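# Stand bottles on ledges matching their cap colours

## Task

Place every bottle upright on the wall ledge whose label strip is the same colour as that bottle's cap, so that the bottle's entire base rests on that ledge.

## Robot and tools

Robot: two seven-joint arms, left_arm and right_arm, each ending in a two-finger parallel gripper. Both arms face the same way. The names do not correspond to image sides.

Frame: all positions and orientations are in one scene frame, in metres. Its origin lies on the z = 0 plane, beneath the midpoint between the two arm bases, which sit 0.70 m above it. +x points forward, the direction both arms face. +y points toward left_arm's side. +z points up. Orientations are quaternions written w first (qw, qx, qy, qz). Reported hand positions and orientations can be off by a few centimetres, more at long reach.

Gripper: the fingers extend along the gripper's own +z axis and close along its y axis. end_effector_position is the point between the finger pads when they are shut, just under 1 cm behind the tips. While closing, the tips advance about 17 mm along +z, mostly while the pads are still more than 70 mm apart. Opening is a number from -1 (closed) to +1 (fully open, 0.145 m). A full close takes at least about 0.5 s. To hold something, keep commanding an opening well below grip_measured; a lower command squeezes harder, up to about 10 N per pad. Closing fast can squeeze harder than that. Never close one gripper on the other arm's fingers.

Row format, shared by execute_actions and move: one row is 16 plain numbers, covering both arms even if only one moves. The order is left_arm x, y, z, qw, qx, qy, qz, opening, then right_arm x, y, z, qw, qx, qy, qz, opening. x, y, z give an absolute target for that arm's end_effector_position in metres. The quaternion gives an absolute target orientation. Both are in the scene frame. To keep an arm still, resend the exact position and quaternion from the last result taken before it stopped, plus its intended opening. To keep an orientation steady, repeat one fixed quaternion rather than copying the drifting reported one. A value of 0 in an opening slot is a real command (half open), so repeat the current command to leave a gripper alone.

execute_actions(actions, cameras): actions is a list of actions. Each action is a list of up to 15 rows, and each row runs for one control step of 1/30 s. If an action has fewer than 15 rows, its last row is held for the remaining steps. An empty actions list returns the current state and images only. Each target must lie within 0.6 m of that gripper's position at the start of its action, measured along each of the gripper's own axes. Otherwise that action is rejected for both arms. If the first action fails this check against the latest reported state, or any action is malformed, the whole call is rejected. cameras selects images: "cam_high", "cam_low", ["all"], or omitted or null for all, or [] for none.

move(target, speed, blend, opening_speed, blocking, cameras): drives each gripper in a straight line from its current Hand target to the target pose. target is one 16-number row, or a list of up to 15 rows visited in turn. No 0.6 m check applies. speed is the path's top speed in m/s, from 0.002 to 1.1, default 0.25. Turning is capped at twice that value in rad/s. Give one number, or one per target. blend is in metres and rounds corners between listed targets; 0 is the default. opening_speed is the rate of change of the commanded opening per second on the -1..1 scale, at least 0.2. blocking=false returns after about 0.5 s while the motion continues, and a new move then takes over from the current point. Paths ignore obstacles and the other arm. Grippers lag and can overshoot the set speed, especially with the arm nearly straight. Faster motion and targets set deeper past contact give harder impacts. Opening changes in later list rows take effect only after everything comes to rest at that row. The result adds a move: line with the outcome, such as done, off_target, moving, held or fault, and any limits. done means at rest within 3 mm and 2 degrees. Neither done nor off_target tells you whether anything is being touched. limits=paced means a pose was clipped; limits=held means steps were withheld.

wait(seconds, cameras): 0 to 10 s, with the arms holding their last commands. A running move keeps going. stop(cameras): brakes a running move. Faster moves need more distance to stop. zoom_image(camera, region): camera is cam_high or cam_low. region is [x0, y0, x1, y1] in pixels, with the origin at top-left, at most 504x504; the full images are 896x504. read_manual(section): returns licence texts only. finished_scene(scene): give the current scene's number. This ends the scene for good, and the goal must still be met after the robot lets go.

Results: each result shows every arm's end_effector_position, end_effector_quat_wxyz, Hand target (the pose the arm is actually heading for, possibly short of your command), Joint positions (the last value is finger opening in metres), joint velocities ("within noise" when still), joint torques, grip_measured and Tool commands. Each control step clips commanded orientation to within 32 degrees of the measured one, so large turns take several actions, and a big gripper turn can swing the elbow. Torques include the arm's own weight, carry per-arm offsets, and values 3 and 4 wrap around at ±28 N m. execute_actions results also list positions at some control steps. Camera calibration is supplied in OpenCV form and may be a few millimetres or degrees off.

Avoid: letting bottles fall or leave the work area, dropping or releasing a bottle while it moves, fast impacts, pushing hard into anything, and contact or pressing between the two arms; the clearance check does not stop gripper-to-gripper collisions. Motors heat up when holding loads, reaching far out or straining toward unreachable poses. A MOTOR HOT line appears at 85 °C, and at 100 °C the arm faults and stops for 30 to 60 s or more. Loose objects may be nudged briefly by outside pushes.

Each tool is called after ">>>" as name(argument=value, ...) on one line, values as JSON.

## Session

>>> execute_actions(actions=[])

>>> zoom_image(camera="cam_high", region=[420, 200, 680, 420])

>>> zoom_image(camera="cam_low", region=[320, 130, 620, 400])

Scene clock: 0.00 s.
left_arm: end_effector_position=(+0.2239, +0.1828, +0.6144) grip_measured=+1.00 end_effector_quat_wxyz=(-0.319, +0.395, -0.515, +0.691) | right_arm: end_effector_position=(+0.4009, -0.1655, +0.3728) grip_measured=+1.00 end_effector_quat_wxyz=(+0.260, +0.265, +0.837, +0.401)
Joint positions: left_arm=[-1.106 0.942 0.535 2.339 -0.48 -0.199 -0.367 0.145] | right_arm=[0.583 0.619 -0.841 0.925 -1.182 -0.496 -0.047 0.145]
Joint velocities: within noise
Joint torques (N m): no reading
Motor temperatures (°C): left_arm=[20 21 22 20 21 23 21] | right_arm=[20 22 22 19 20 19 21]
Hand target: left_arm +0.2239, +0.1828, +0.6144; -0.319, +0.395, -0.515, +0.691 | right_arm +0.4009, -0.1655, +0.3728; +0.260, +0.265, +0.837, +0.401
Tool commands: left_gripper/opening=+1.0 right_gripper/opening=+1.0

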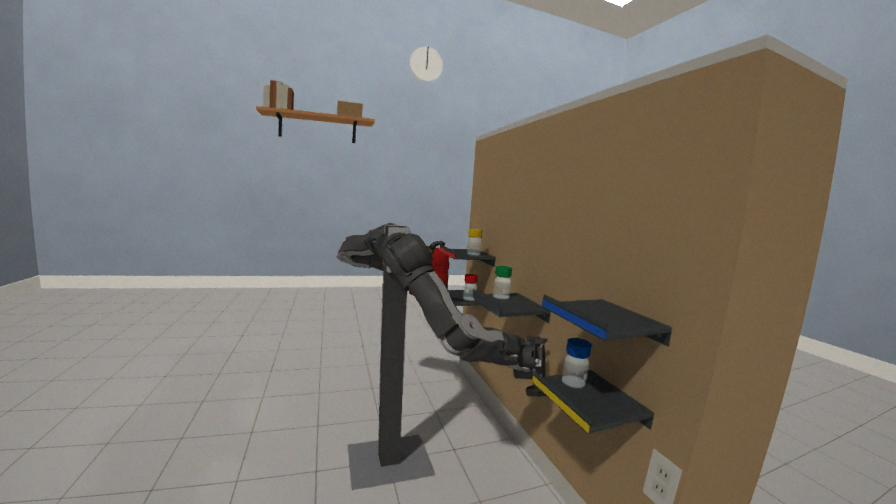

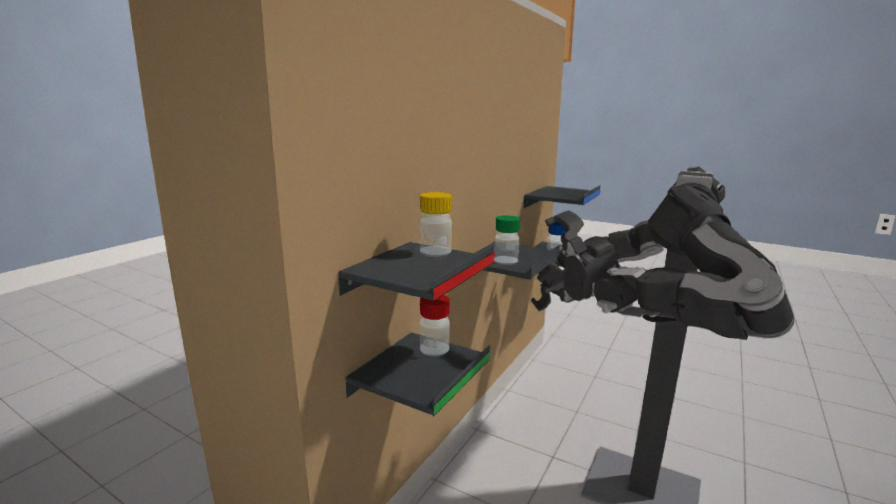

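Scaled by 1.938 from the camera's 896x504 image, which has a finer 1280x720 frame.

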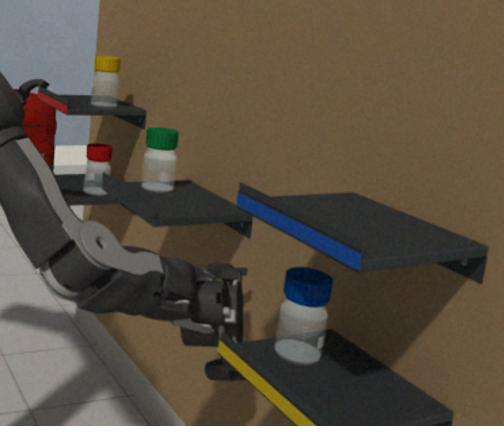

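Scaled by 1.680 from the camera's 896x504 image, which has a finer 1280x720 frame.

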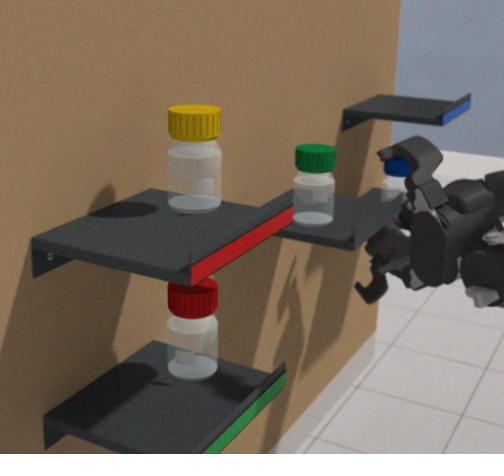

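>>> move(target=[[0.23,0.24,0.60,0,0.7071,0,0.7071,1,0.25,-0.20,0.40,0,0.7071,0,0.7071,1],[0.24,0.33,0.67,0,0.7071,0,0.7071,1,0.25,-0.34,0.45,0,0.7071,0,0.7071,1],[0.27,0.33,0.69,0,0.7071,0,0.7071,1,0.26,-0.355,0.49,0,0.7071,0,0.7071,1]], speed=0.45)

>>> zoom_image(camera="cam_high", region=[420, 200, 680, 420])

>>> zoom_image(camera="cam_low", region=[320, 130, 620, 400])

Scene clock: 68.40 s.
left_arm: end_effector_position=(+0.2700, +0.3292, +0.6906) grip_measured=+1.00 end_effector_quat_wxyz=(+0.001, +0.706, -0.002, +0.709) | right_arm: end_effector_position=(+0.2600, -0.3544, +0.4908) grip_measured=+1.00 end_effector_quat_wxyz=(+0.000, +0.705, +0.002, +0.709)
Joint positions: left_arm=[-1.255 1.033 1.35 2.156 1.465 0.128 -0.054 0.145] | right_arm=[-0.711 0.874 0.27 1.597 0.973 -0.484 0.174 0.145]
Joint velocities: within noise
Joint torques (N m): left_arm=[0.75 2.25 2.97 0.77 0.16 -0.52 -0.03] | right_arm=[0.54 5.39 3.44 2.4 0.28 -0.27 -0.08]
Motor temperatures (°C): left_arm=[20 21 23 22 21 23 21] | right_arm=[23 23 23 20 20 19 21]
Hand target: left_arm +0.2700, +0.3300, +0.6900; +0.000, +0.707, +0.000, +0.707 | right_arm +0.2600, -0.3550, +0.4901; +0.000, +0.707, +0.000, +0.707
Off the commanded pose: left_arm 0.001 m, 0 deg | right_arm 0.001 m, 0 deg.
move: done

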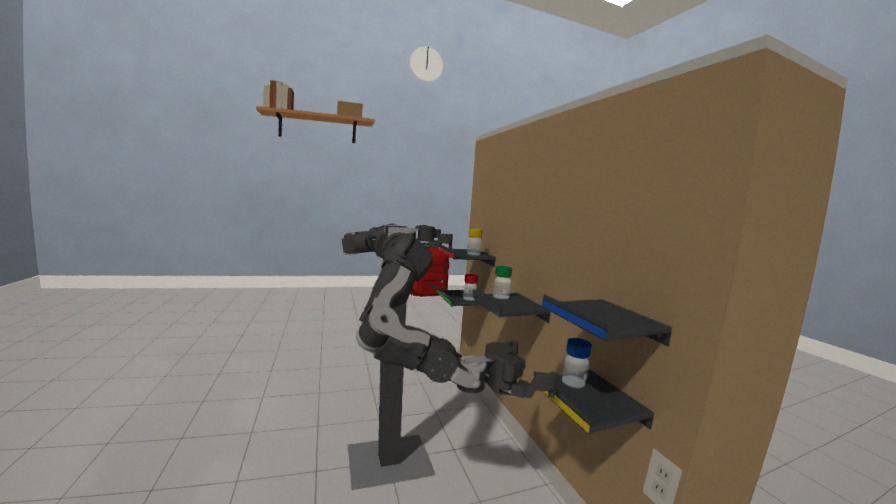

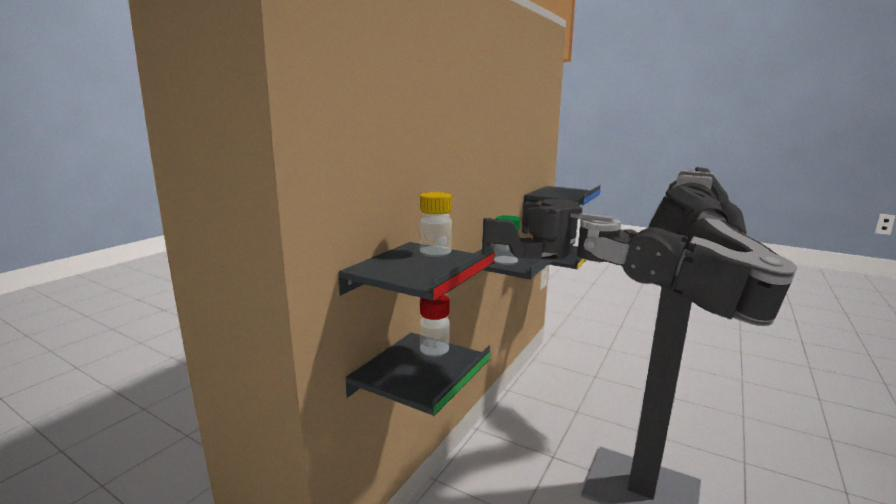

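Scaled by 1.938 from the camera's 896x504 image, which has a finer 1280x720 frame.

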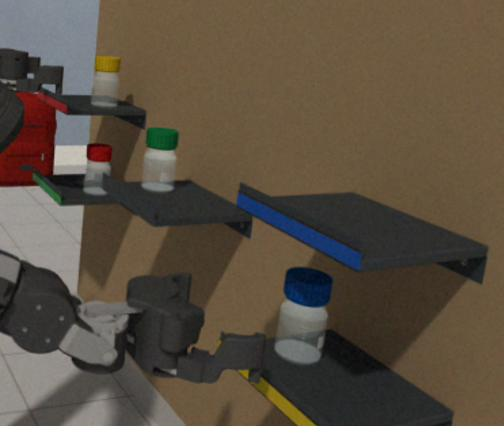

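Scaled by 1.680 from the camera's 896x504 image, which has a finer 1280x720 frame.

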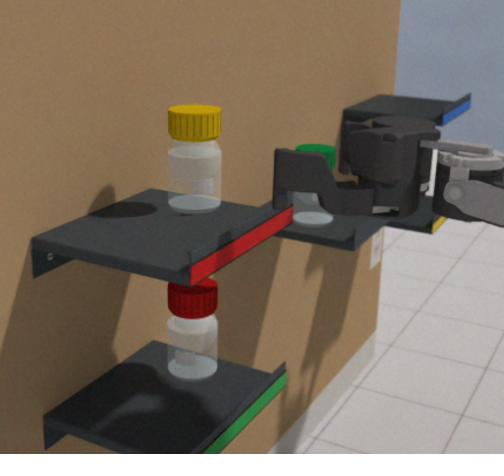

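>>> move(target=[[0.398,0.33,0.689,0,0.7071,0,0.7071,1,0.383,-0.347,0.49,0,0.7071,0,0.7071,1],[0.398,0.33,0.689,0,0.7071,0,0.7071,-0.7,0.383,-0.347,0.49,0,0.7071,0,0.7071,-0.7],[0.398,0.33,0.745,0,0.7071,0,0.7071,-0.7,0.383,-0.347,0.542,0,0.7071,0,0.7071,-0.7]], speed=0.18, opening_speed=1.8)

>>> zoom_image(camera="cam_high", region=[420, 200, 680, 420])

>>> zoom_image(camera="cam_low", region=[320, 130, 620, 400])

Scene clock: 87.57 s.
left_arm: end_effector_position=(+0.3979, +0.3306, +0.7439) grip_measured=-0.28 end_effector_quat_wxyz=(-0.009, +0.706, -0.008, +0.708) | right_arm: end_effector_position=(+0.3828, -0.3455, +0.5398) grip_measured=-0.34 end_effector_quat_wxyz=(-0.002, +0.710, +0.004, +0.704)
Joint positions: left_arm=[-1.375 1.695 1.573 1.64 1.584 0.197 -0.193 0.055] | right_arm=[0.046 0.958 -0.114 1.417 0.966 -0.127 0.068 0.05]
Joint velocities: within noise
Joint torques (N m): left_arm=[6.03 1.73 3.79 -0.17 0.1 -0.8 0.21] | right_arm=[4 6.69 4.9 2.81 0.27 -0.53 -0.13]
Motor temperatures (°C): left_arm=[20 21 24 21 21 24 21] | right_arm=[21 23 23 20 20 19 21]
Hand target: left_arm +0.3980, +0.3300, +0.7451; -0.006, +0.705, -0.009, +0.710 | right_arm +0.3830, -0.3470, +0.5420; +0.000, +0.707, +0.000, +0.707
Off the commanded pose: left_arm 0.001 m, 1 deg | right_arm 0.003 m, 1 deg.
joint sent to its limit (left arm) — joint 3 (upper arm roll), upper limit; joint 5 (forearm roll), upper limit. The joint targets still meet the commanded pose.
move: done

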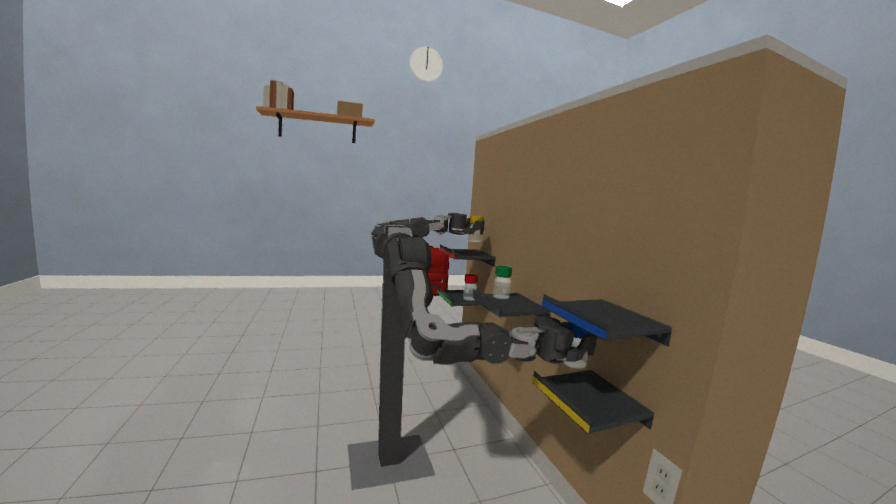

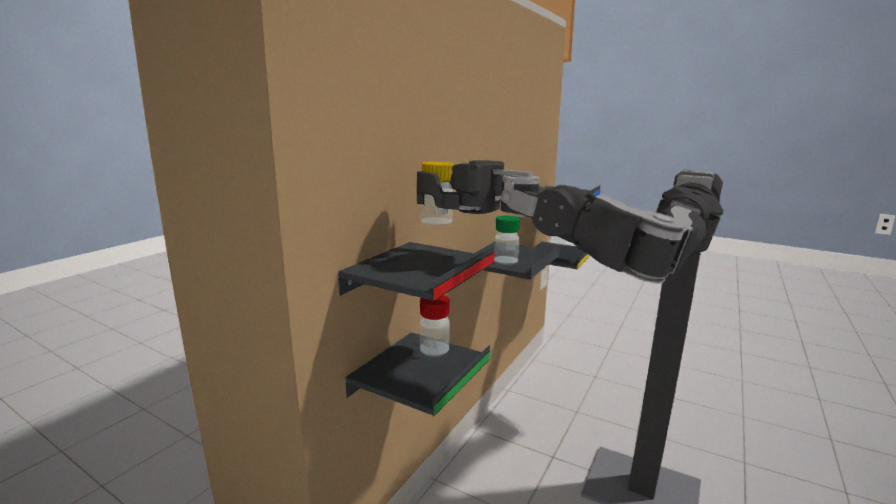

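Scaled by 1.938 from the camera's 896x504 image, which has a finer 1280x720 frame.

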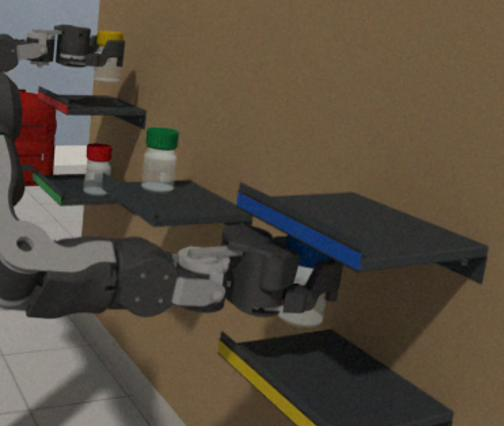

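Scaled by 1.680 from the camera's 896x504 image, which has a finer 1280x720 frame.

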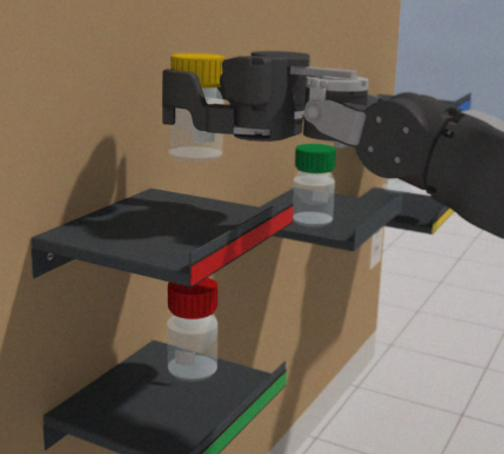

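>>> move(target=[[0.25,0.33,0.745,0,0.7071,0,0.7071,-0.7,0.24,-0.35,0.545,0,0.7071,0,0.7071,-0.7],[0.23,0.15,0.645,0,0.7071,0,0.7071,-0.7,0.235,-0.37,0.67,0,0.7071,0,0.7071,-0.7],[0.25,-0.01,0.65,0,0.7071,0,0.7071,-0.7,0.24,-0.41,0.745,0,0.7071,0,0.7071,-0.7],[0.28,-0.07,0.645,0,0.7071,0,0.7071,-0.7,0.27,-0.41,0.747,0,0.7071,0,0.7071,-0.7]], speed=0.25)

>>> zoom_image(camera="cam_high", region=[420, 200, 680, 420])

>>> zoom_image(camera="cam_low", region=[420, 130, 720, 340])

Scene clock: 109.00 s.
left_arm: end_effector_position=(+0.2801, -0.0709, +0.6450) grip_measured=-0.28 end_effector_quat_wxyz=(+0.017, +0.698, -0.018, +0.716) | right_arm: end_effector_position=(+0.2698, -0.4091, +0.7462) grip_measured=-0.34 end_effector_quat_wxyz=(-0.001, +0.710, +0.002, +0.704)
Joint positions: left_arm=[0.64 -0.165 -1.269 1.908 0.658 0.581 -1.576 0.054] | right_arm=[-0.977 1.144 1.49 1.734 1.387 0.5 0.305 0.05]
Joint velocities: within noise
Joint torques (N m): left_arm=[5.29 -3.39 1.16 3.49 -0.46 -0.15 -0.04] | right_arm=[1.67 4.52 3.11 0.8 0.36 -0.71 -0.14]
Motor temperatures (°C): left_arm=[22 21 25 21 21 24 21] | right_arm=[22 24 24 20 20 20 21]
Hand target: left_arm +0.2801, -0.0697, +0.6448; +0.015, +0.697, -0.015, +0.717 | right_arm +0.2700, -0.4099, +0.7470; +0.000, +0.707, +0.000, +0.707
Off the commanded pose: left_arm 0.001 m, 3 deg | right_arm 0.001 m, 1 deg.
joint read past its limit (left arm) — joint 2 (shoulder roll), lower limit.
joint sent to its limit (left arm) — joint 2 (shoulder roll), lower limit; joint 7 (wrist yaw), lower limit. The joint targets are off in orientation, not in position.
move: off_target (left_arm); limits=paced

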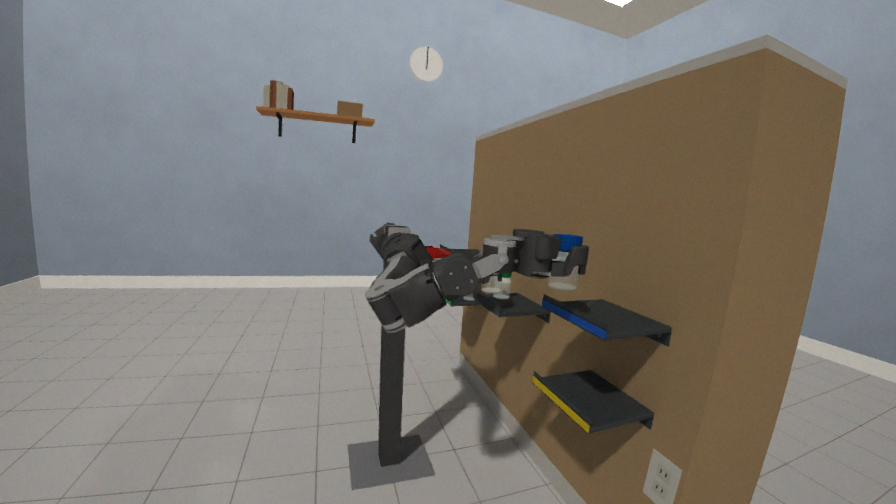

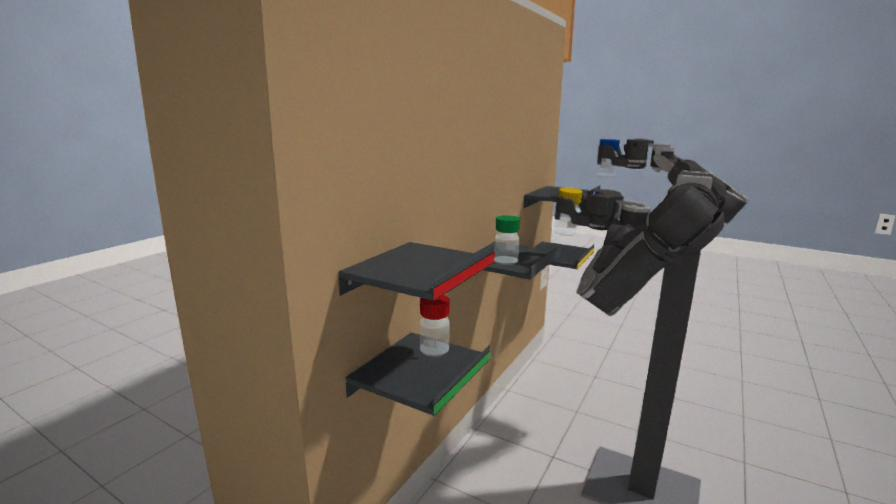

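Scaled by 1.938 from the camera's 896x504 image, which has a finer 1280x720 frame.

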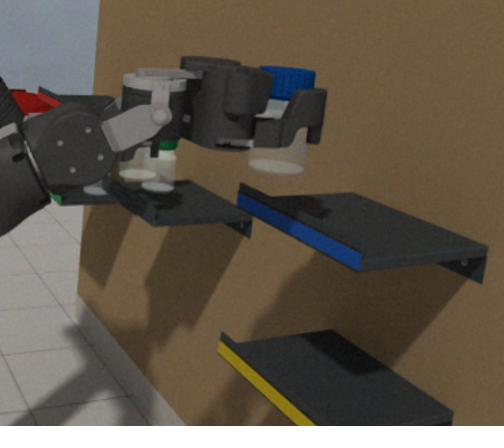

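Scaled by 1.680 from the camera's 896x504 image, which has a finer 1280x720 frame.

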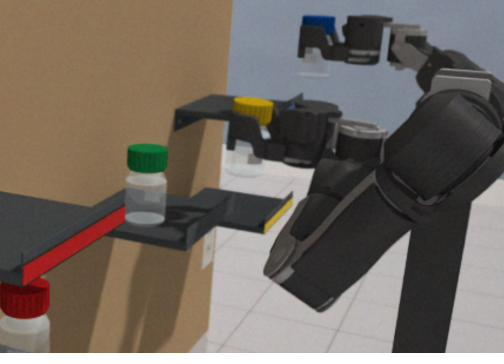

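>>> move(target=[[0.383,-0.07,0.645,0,0.7071,0,0.7071,-0.7,0.387,-0.41,0.747,0,0.7071,0,0.7071,-0.7],[0.383,-0.07,0.588,0,0.7071,0,0.7071,-0.7,0.387,-0.41,0.690,0,0.7071,0,0.7071,-0.7]], speed=[0.2,0.1])

>>> zoom_image(camera="cam_high", region=[460, 220, 640, 340])

>>> zoom_image(camera="cam_low", region=[480, 130, 660, 290])

Scene clock: 120.30 s.
left_arm: end_effector_position=(+0.3825, -0.0699, +0.5873) grip_measured=-0.28 end_effector_quat_wxyz=(+0.000, +0.710, +0.001, +0.704) | right_arm: end_effector_position=(+0.3869, -0.4093, +0.6891) grip_measured=-0.34 end_effector_quat_wxyz=(+0.010, +0.714, +0.012, +0.700)
Joint positions: left_arm=[0.794 -0.101 -1.204 1.415 0.723 0.212 -1.272 0.054] | right_arm=[-1.311 1.622 1.274 1.352 1.558 -0.019 0.172 0.05]
Joint velocities: within noise
Joint torques (N m): left_arm=[8.58 -2.7 1.26 3.55 -0.56 -0.43 0.19] | right_arm=[3.6 2.33 4.59 0.42 0.3 -0.76 -0.15]
Motor temperatures (°C): left_arm=[22 21 24 21 22 24 21] | right_arm=[21 23 24 19 20 20 21]
Hand target: left_arm +0.3830, -0.0700, +0.5879; +0.000, +0.707, +0.000, +0.707 | right_arm +0.3869, -0.4099, +0.6900; +0.011, +0.711, +0.010, +0.703
Off the commanded pose: left_arm 0.001 m, 0 deg | right_arm 0.001 m, 2 deg.
joint sent to its limit (right arm) — joint 1 (shoulder pitch), lower limit; joint 5 (forearm roll), upper limit. The joint targets still meet the commanded pose.
move: done

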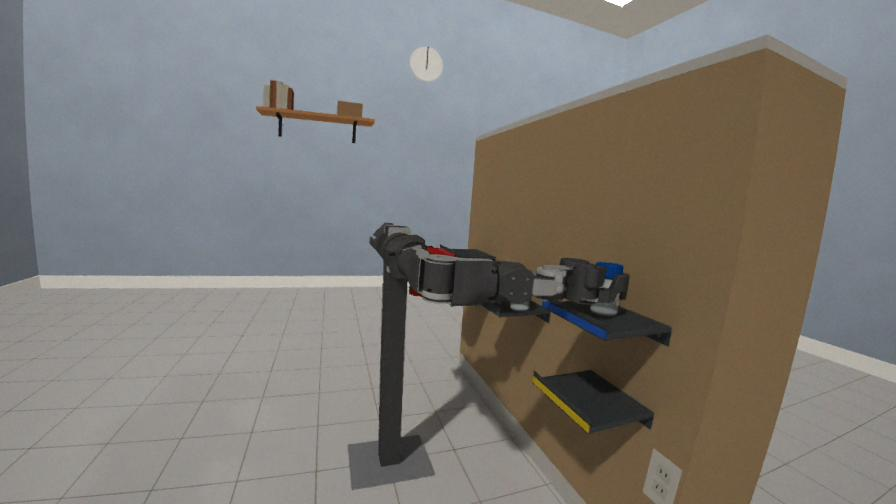

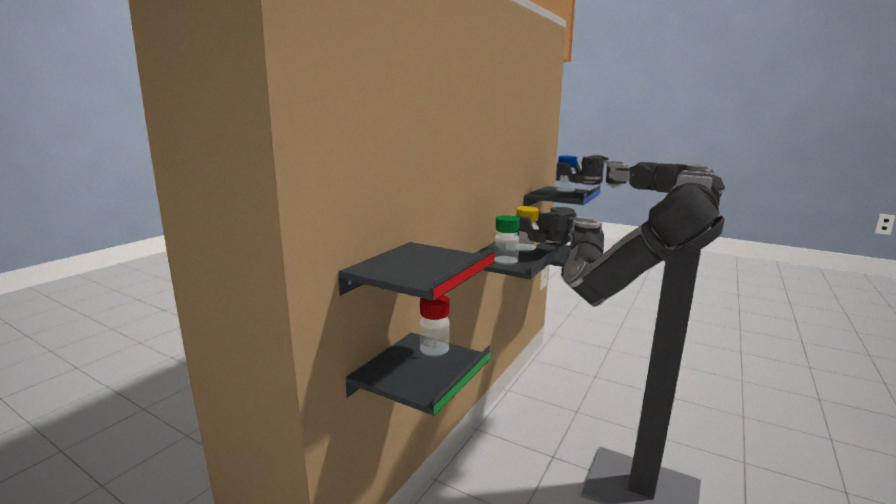

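Scaled by 2.800 from the camera's 896x504 image, which has a finer 1280x720 frame.

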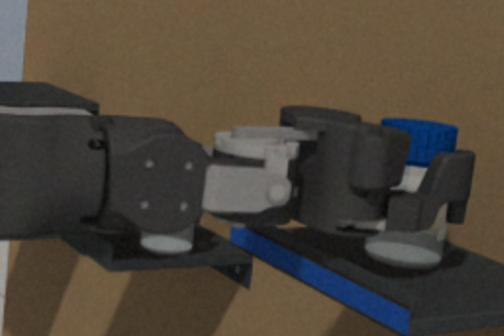

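Scaled by 2.800 from the camera's 896x504 image, which has a finer 1280x720 frame.

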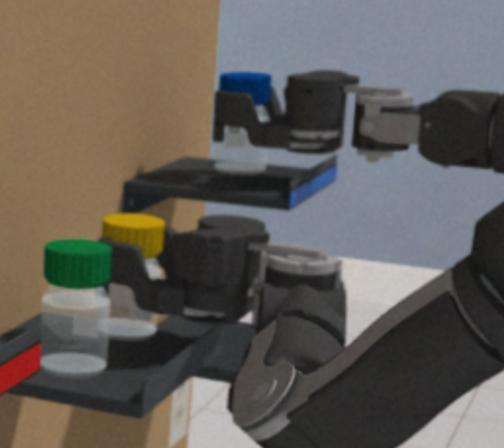

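>>> move(target=[0.383,-0.07,0.580,0,0.7071,0,0.7071,-0.7,0.387,-0.41,0.682,0,0.7071,0,0.7071,-0.7], speed=0.03)

>>> zoom_image(camera="cam_high", region=[460, 220, 640, 340])

>>> zoom_image(camera="cam_low", region=[480, 130, 660, 290])

Scene clock: 136.77 s.
left_arm: end_effector_position=(+0.3827, -0.0703, +0.5865) grip_measured=-0.28 end_effector_quat_wxyz=(+0.001, +0.701, +0.003, +0.713) | right_arm: end_effector_position=(+0.3867, -0.4097, +0.6851) grip_measured=-0.34 end_effector_quat_wxyz=(+0.013, +0.710, +0.013, +0.704)
Joint positions: left_arm=[0.791 -0.1 -1.215 1.401 0.699 0.182 -1.266 0.054] | right_arm=[-1.311 1.622 1.245 1.353 1.56 -0.06 0.167 0.05]
Joint velocities: within noise
Joint torques (N m): left_arm=[6.13 -2.39 1.36 2.69 -0.18 -0.33 0.27] | right_arm=[3.52 2.52 3.17 0.35 0.25 -0.51 -0.2]
Motor temperatures (°C): left_arm=[24 21 24 22 22 24 21] | right_arm=[22 23 24 19 20 21 21]
Hand target: left_arm +0.3829, -0.0701, +0.5801; +0.000, +0.707, +0.000, +0.707 | right_arm +0.3868, -0.4101, +0.6820; +0.015, +0.712, +0.012, +0.702
Off the commanded pose: left_arm 0.007 m, 1 deg | right_arm 0.003 m, 2 deg.
joint sent to its limit (right arm) — joint 1 (shoulder pitch), lower limit; joint 5 (forearm roll), upper limit. The joint targets still meet the commanded pose.
move: off_target (left_arm)

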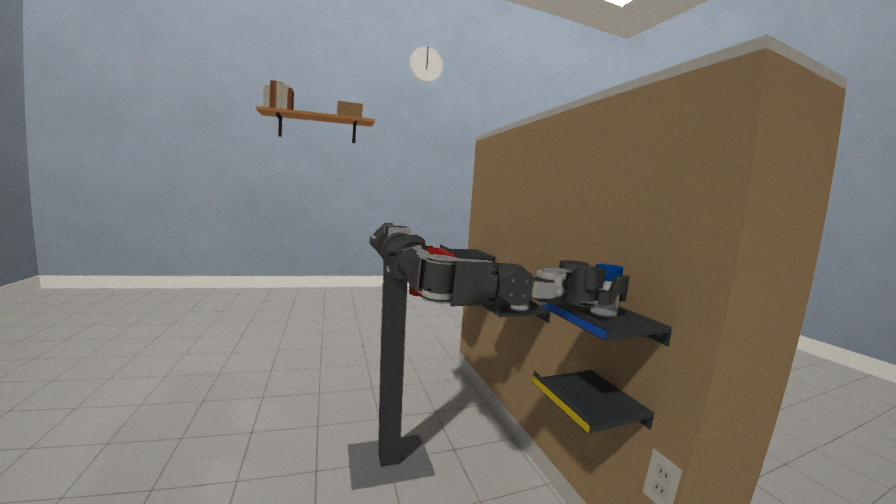

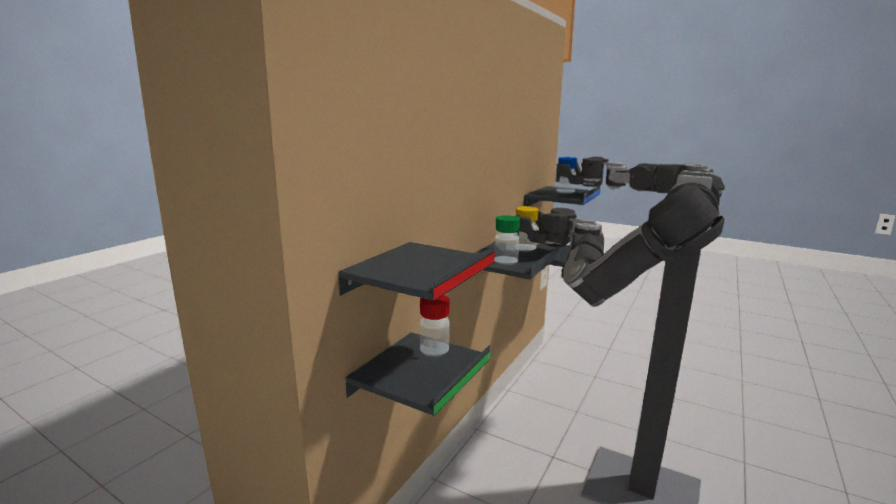

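Scaled by 2.800 from the camera's 896x504 image, which has a finer 1280x720 frame.

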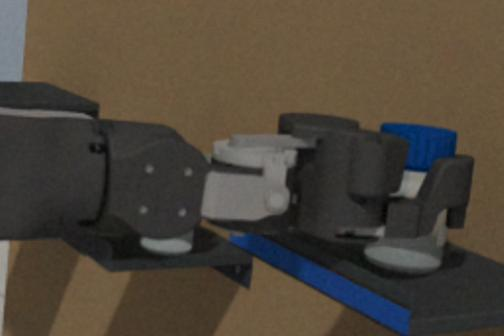

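Scaled by 2.800 from the camera's 896x504 image, which has a finer 1280x720 frame.

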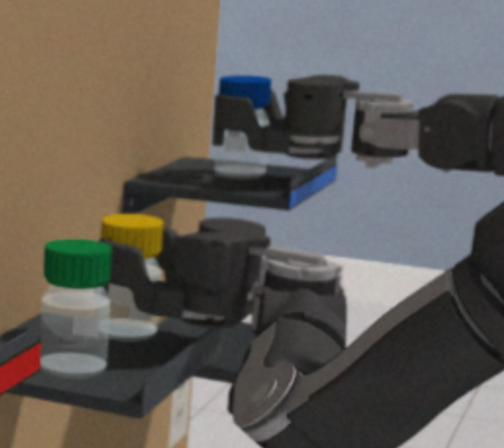

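>>> move(target=[[0.383,-0.07,0.586,0,0.7071,0,0.7071,-0.7,0.387,-0.41,0.685,0,0.7071,0,0.7071,-0.7],[0.383,-0.07,0.586,0,0.7071,0,0.7071,0.1,0.387,-0.41,0.685,0,0.7071,0,0.7071,0.1],[0.26,-0.06,0.588,0,0.7071,0,0.7071,0.1,0.26,-0.41,0.687,0,0.7071,0,0.7071,0.1],[0.245,0.08,0.45,0,0.7071,0,0.7071,0.1,0.24,-0.36,0.72,0,0.7071,0,0.7071,0.1],[0.25,0.30,0.44,0,0.7071,0,0.7071,1,0.23,-0.15,0.64,0,0.7071,0,0.7071,0.3],[0.265,0.334,0.491,0,0.7071,0,0.7071,1,0.265,-0.08,0.61,0,0.7071,0,0.7071,0.3]], speed=[0.1,0.1,0.15,0.25,0.25,0.25], opening_speed=1.5)

>>> zoom_image(camera="cam_high", region=[420, 200, 680, 420])

>>> zoom_image(camera="cam_low", region=[380, 130, 680, 380])

Scene clock: 168.33 s.
left_arm: end_effector_position=(+0.2653, +0.3351, +0.4913) grip_measured=+1.00 end_effector_quat_wxyz=(-0.002, +0.707, +0.001, +0.708) | right_arm: end_effector_position=(+0.2648, -0.0803, +0.6110) grip_measured=+0.30 end_effector_quat_wxyz=(-0.001, +0.706, -0.001, +0.709)
Joint positions: left_arm=[-0.741 1.241 -0.092 1.673 1.108 -0.788 -0.187 0.145] | right_arm=[-0.263 0.007 -0.549 2.43 -0.158 0.618 -0.441 0.098]
Joint velocities: within noise
Joint torques (N m): left_arm=[1.52 5.24 2.29 2.48 0.11 -0.63 0.23] | right_arm=[1.33 -1.33 -0.72 3.17 -0.17 -0.31 -0.02]
Motor temperatures (°C): left_arm=[23 22 24 22 22 24 21] | right_arm=[21 23 23 19 20 20 21]
Hand target: left_arm +0.2650, +0.3339, +0.4911; +0.000, +0.707, +0.000, +0.707 | right_arm +0.2650, -0.0800, +0.6099; +0.000, +0.707, +0.000, +0.707
Off the commanded pose: left_arm 0.001 m, 0 deg | right_arm 0.001 m, 0 deg.
joint read past its limit (left arm) — joint 6 (wrist pitch), lower limit.
joint sent to its limit (left arm) — joint 6 (wrist pitch), lower limit. The joint targets still meet the commanded pose.
move: done; target 5's new opening was sent with right_arm's hand 0.000 m and 25 deg from that target; limits=paced

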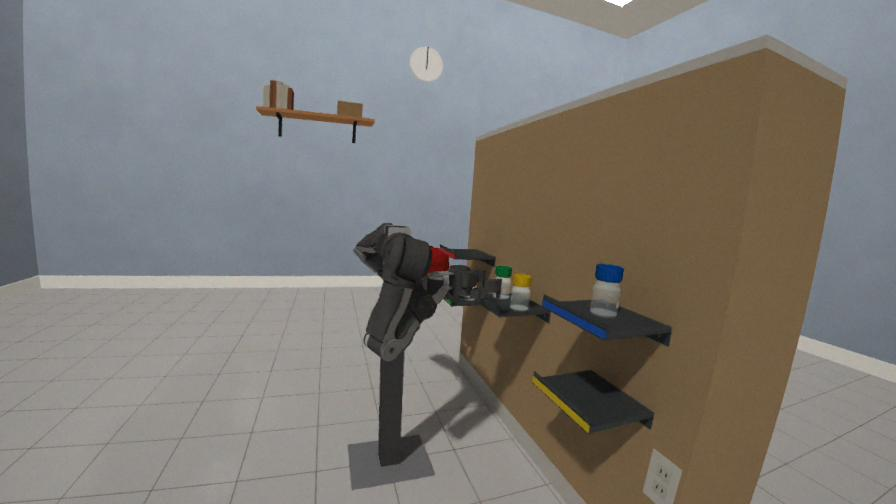

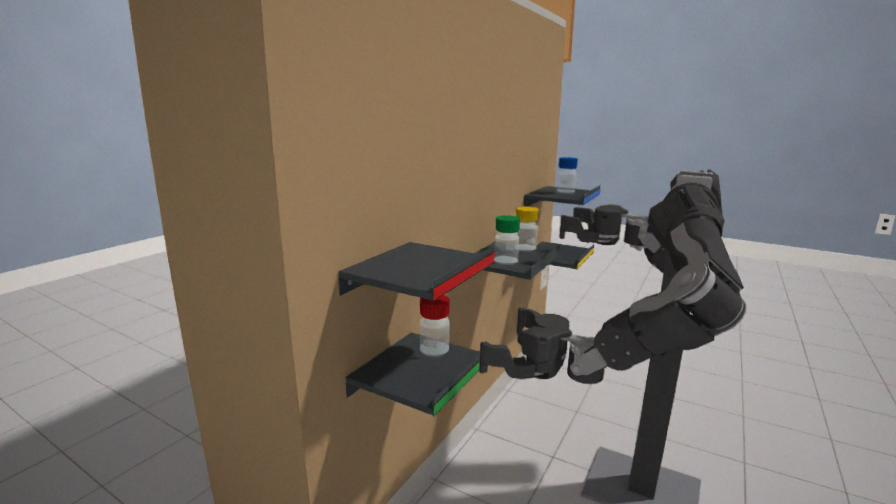

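Scaled by 1.938 from the camera's 896x504 image, which has a finer 1280x720 frame.

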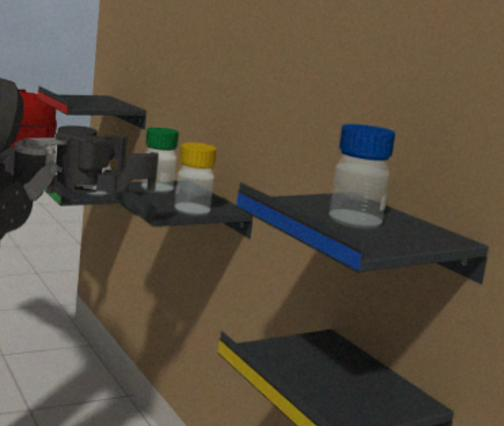

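Scaled by 1.680 from the camera's 896x504 image, which has a finer 1280x720 frame.

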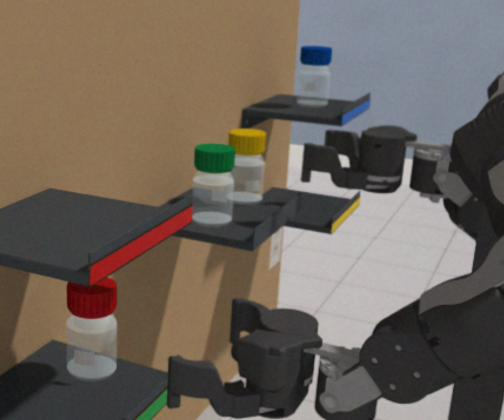

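>>> move(target=[[0.403,0.343,0.492,0,0.7071,0,0.7071,1,0.29,-0.08,0.589,0,0.7071,0,0.7071,0.3],[0.403,0.343,0.492,0,0.7071,0,0.7071,1,0.373,-0.08,0.589,0,0.7071,0,0.7071,0.3],[0.403,0.343,0.492,0,0.7071,0,0.7071,-0.7,0.373,-0.08,0.589,0,0.7071,0,0.7071,-0.7],[0.403,0.343,0.545,0,0.7071,0,0.7071,-0.7,0.373,-0.08,0.648,0,0.7071,0,0.7071,-0.7]], speed=0.18, opening_speed=1.8)

>>> zoom_image(camera="cam_high", region=[420, 200, 680, 420])

>>> zoom_image(camera="cam_low", region=[380, 130, 680, 380])

Scene clock: 208.80 s.
left_arm: end_effector_position=(+0.4029, +0.3427, +0.5438) grip_measured=-0.54 end_effector_quat_wxyz=(+0.000, +0.709, -0.002, +0.705) | right_arm: end_effector_position=(+0.3730, -0.0799, +0.6468) grip_measured=-0.24 end_effector_quat_wxyz=(-0.003, +0.701, -0.001, +0.713)
Joint positions: left_arm=[0.286 1.072 -0.476 1.344 1.125 -0.232 -0.013 0.035] | right_arm=[0.333 -0.06 -0.35 2.04 0.082 0.785 -0.407 0.057]
Joint velocities: within noise
Joint torques (N m): left_arm=[6.16 6.37 3.45 2.88 0.18 -0.78 -0.01] | right_arm=[5.16 -1.54 -0.42 3.32 -0.08 -0.35 -0.16]
Motor temperatures (°C): left_arm=[22 23 24 21 21 24 21] | right_arm=[21 23 22 20 20 20 21]
Hand target: left_arm +0.4030, +0.3430, +0.5451; +0.000, +0.707, +0.000, +0.707 | right_arm +0.3730, -0.0800, +0.6478; -0.001, +0.701, -0.001, +0.713
Off the commanded pose: left_arm 0.001 m, 0 deg | right_arm 0.001 m, 1 deg.
joint sent to its limit (right arm) — joint 6 (wrist pitch), upper limit. The joint targets still meet the commanded pose.
move: done; target 3's new opening was sent with left_arm's hand 0.004 m and 1 deg from that target

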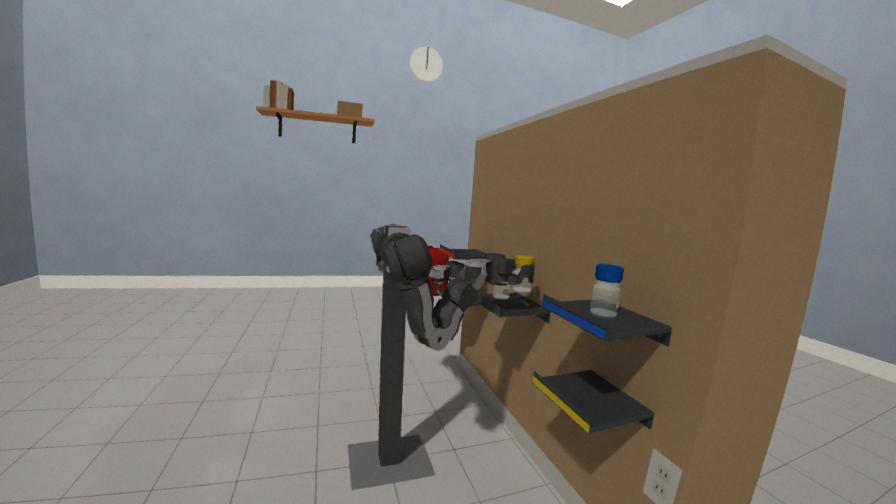

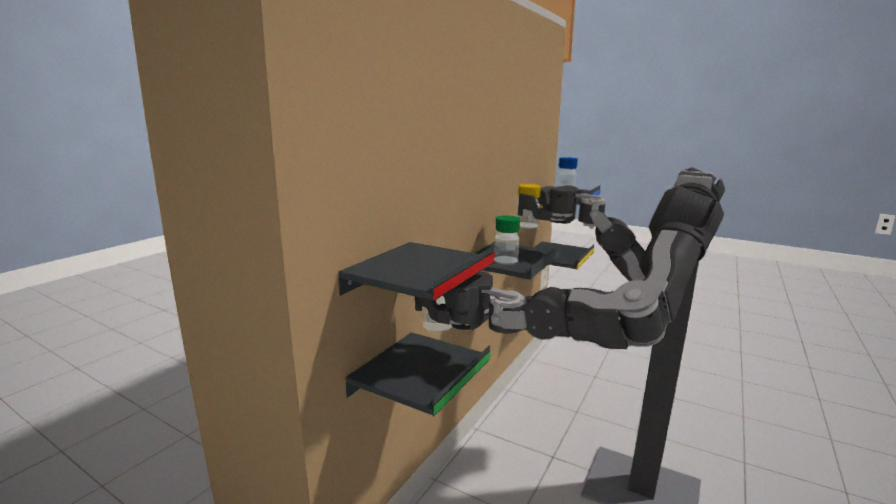

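Scaled by 1.938 from the camera's 896x504 image, which has a finer 1280x720 frame.

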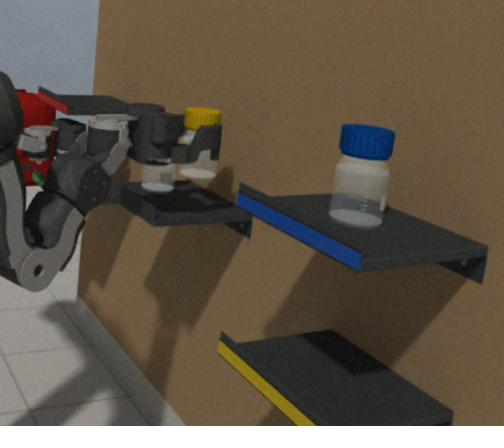

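Scaled by 1.680 from the camera's 896x504 image, which has a finer 1280x720 frame.

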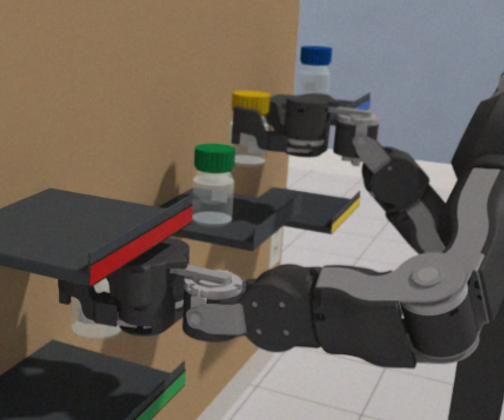

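>>> zoom_image(camera="cam_low", region=[400, 260, 500, 360])

>>> zoom_image(camera="cam_high", region=[425, 240, 485, 310])

Scaled by 5.040 from the camera's 896x504 image, which has a finer 1280x720 frame.

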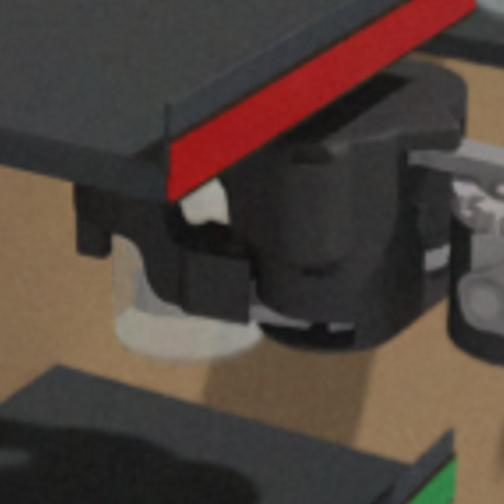

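Scaled by 7.200 from the camera's 896x504 image, which has a finer 1280x720 frame.

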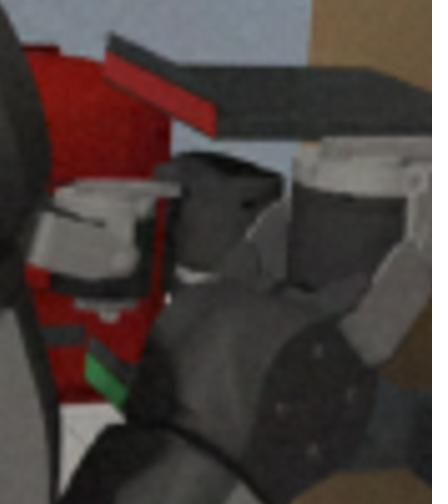

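>>> move(target=[[0.25,0.343,0.547,0,0.7071,0,0.7071,-0.7,0.25,-0.08,0.648,0,0.7071,0,0.7071,-0.7],[0.235,0.335,0.62,0,0.7071,0,0.7071,-0.7,0.245,-0.13,0.46,0,0.7071,0,0.7071,-0.7],[0.24,0.37,0.745,0,0.7071,0,0.7071,-0.7,0.25,-0.34,0.45,0,0.7071,0,0.7071,-0.7],[0.27,0.40,0.747,0,0.7071,0,0.7071,-0.7,0.26,-0.40,0.545,0,0.7071,0,0.7071,-0.7]], speed=[0.18,0.22,0.22,0.22])

>>> zoom_image(camera="cam_high", region=[420, 200, 680, 420])

>>> zoom_image(camera="cam_low", region=[380, 130, 680, 380])

Scene clock: 241.93 s.
left_arm: end_effector_position=(+0.2696, +0.4010, +0.7461) grip_measured=-0.54 end_effector_quat_wxyz=(-0.002, +0.710, +0.003, +0.705) | right_arm: end_effector_position=(+0.2595, -0.4008, +0.5437) grip_measured=-0.24 end_effector_quat_wxyz=(+0.002, +0.709, -0.001, +0.705)
Joint positions: left_arm=[-1.028 1.133 1.517 1.787 1.431 0.483 0.243 0.035] | right_arm=[-1.196 1.184 0.614 1.591 1.385 -0.591 0.236 0.057]
Joint velocities: within noise
Joint torques (N m): left_arm=[1.86 4.58 2.52 0.83 0.24 -0.91 0.23] | right_arm=[1.38 3.31 3.85 1.16 0.33 -0.51 0.18]
Motor temperatures (°C): left_arm=[23 24 25 21 21 25 21] | right_arm=[22 23 22 20 20 20 21]
Hand target: left_arm +0.2700, +0.4000, +0.7471; +0.000, +0.707, +0.000, +0.707 | right_arm +0.2600, -0.4000, +0.5451; +0.000, +0.707, +0.000, +0.707
Off the commanded pose: left_arm 0.001 m, 1 deg | right_arm 0.002 m, 0 deg.
move: done

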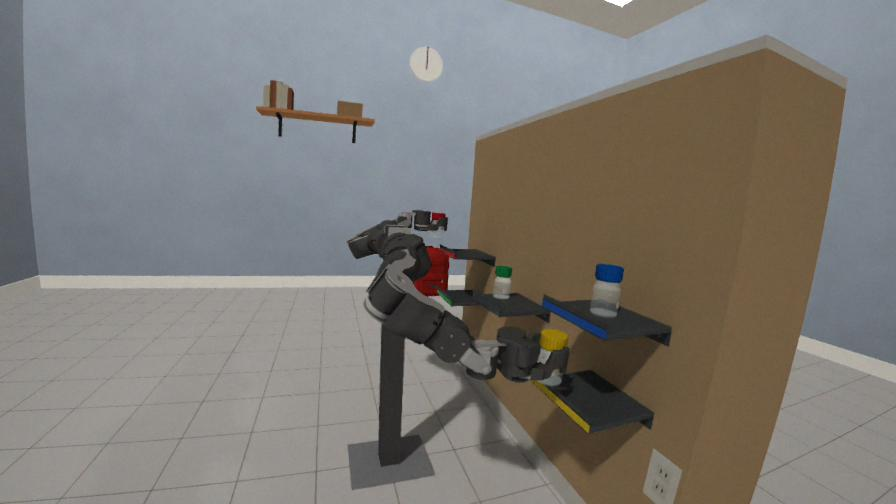

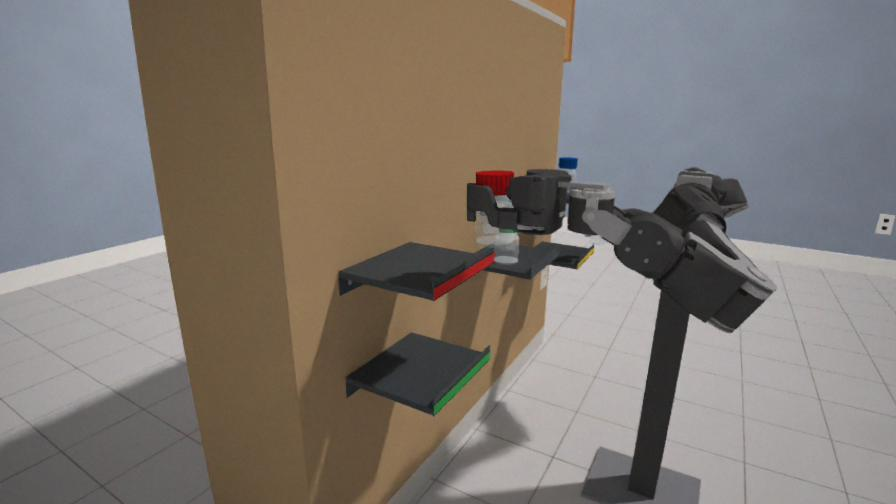

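Scaled by 1.938 from the camera's 896x504 image, which has a finer 1280x720 frame.

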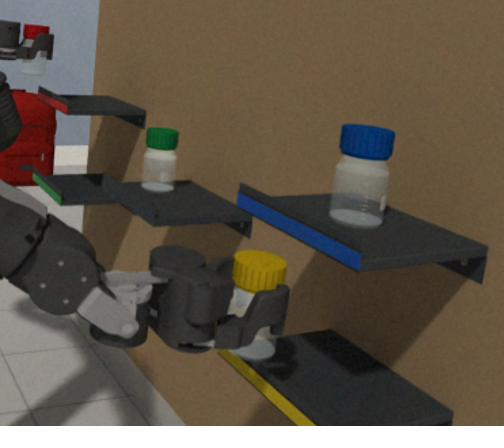

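Scaled by 1.680 from the camera's 896x504 image, which has a finer 1280x720 frame.

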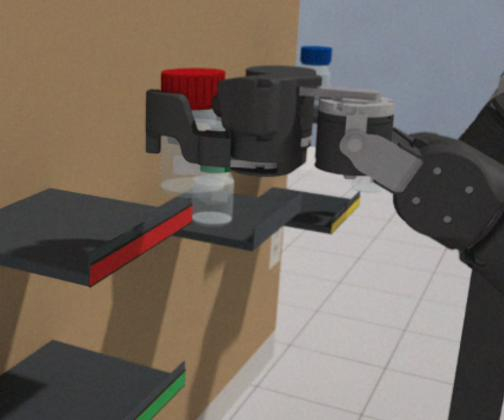

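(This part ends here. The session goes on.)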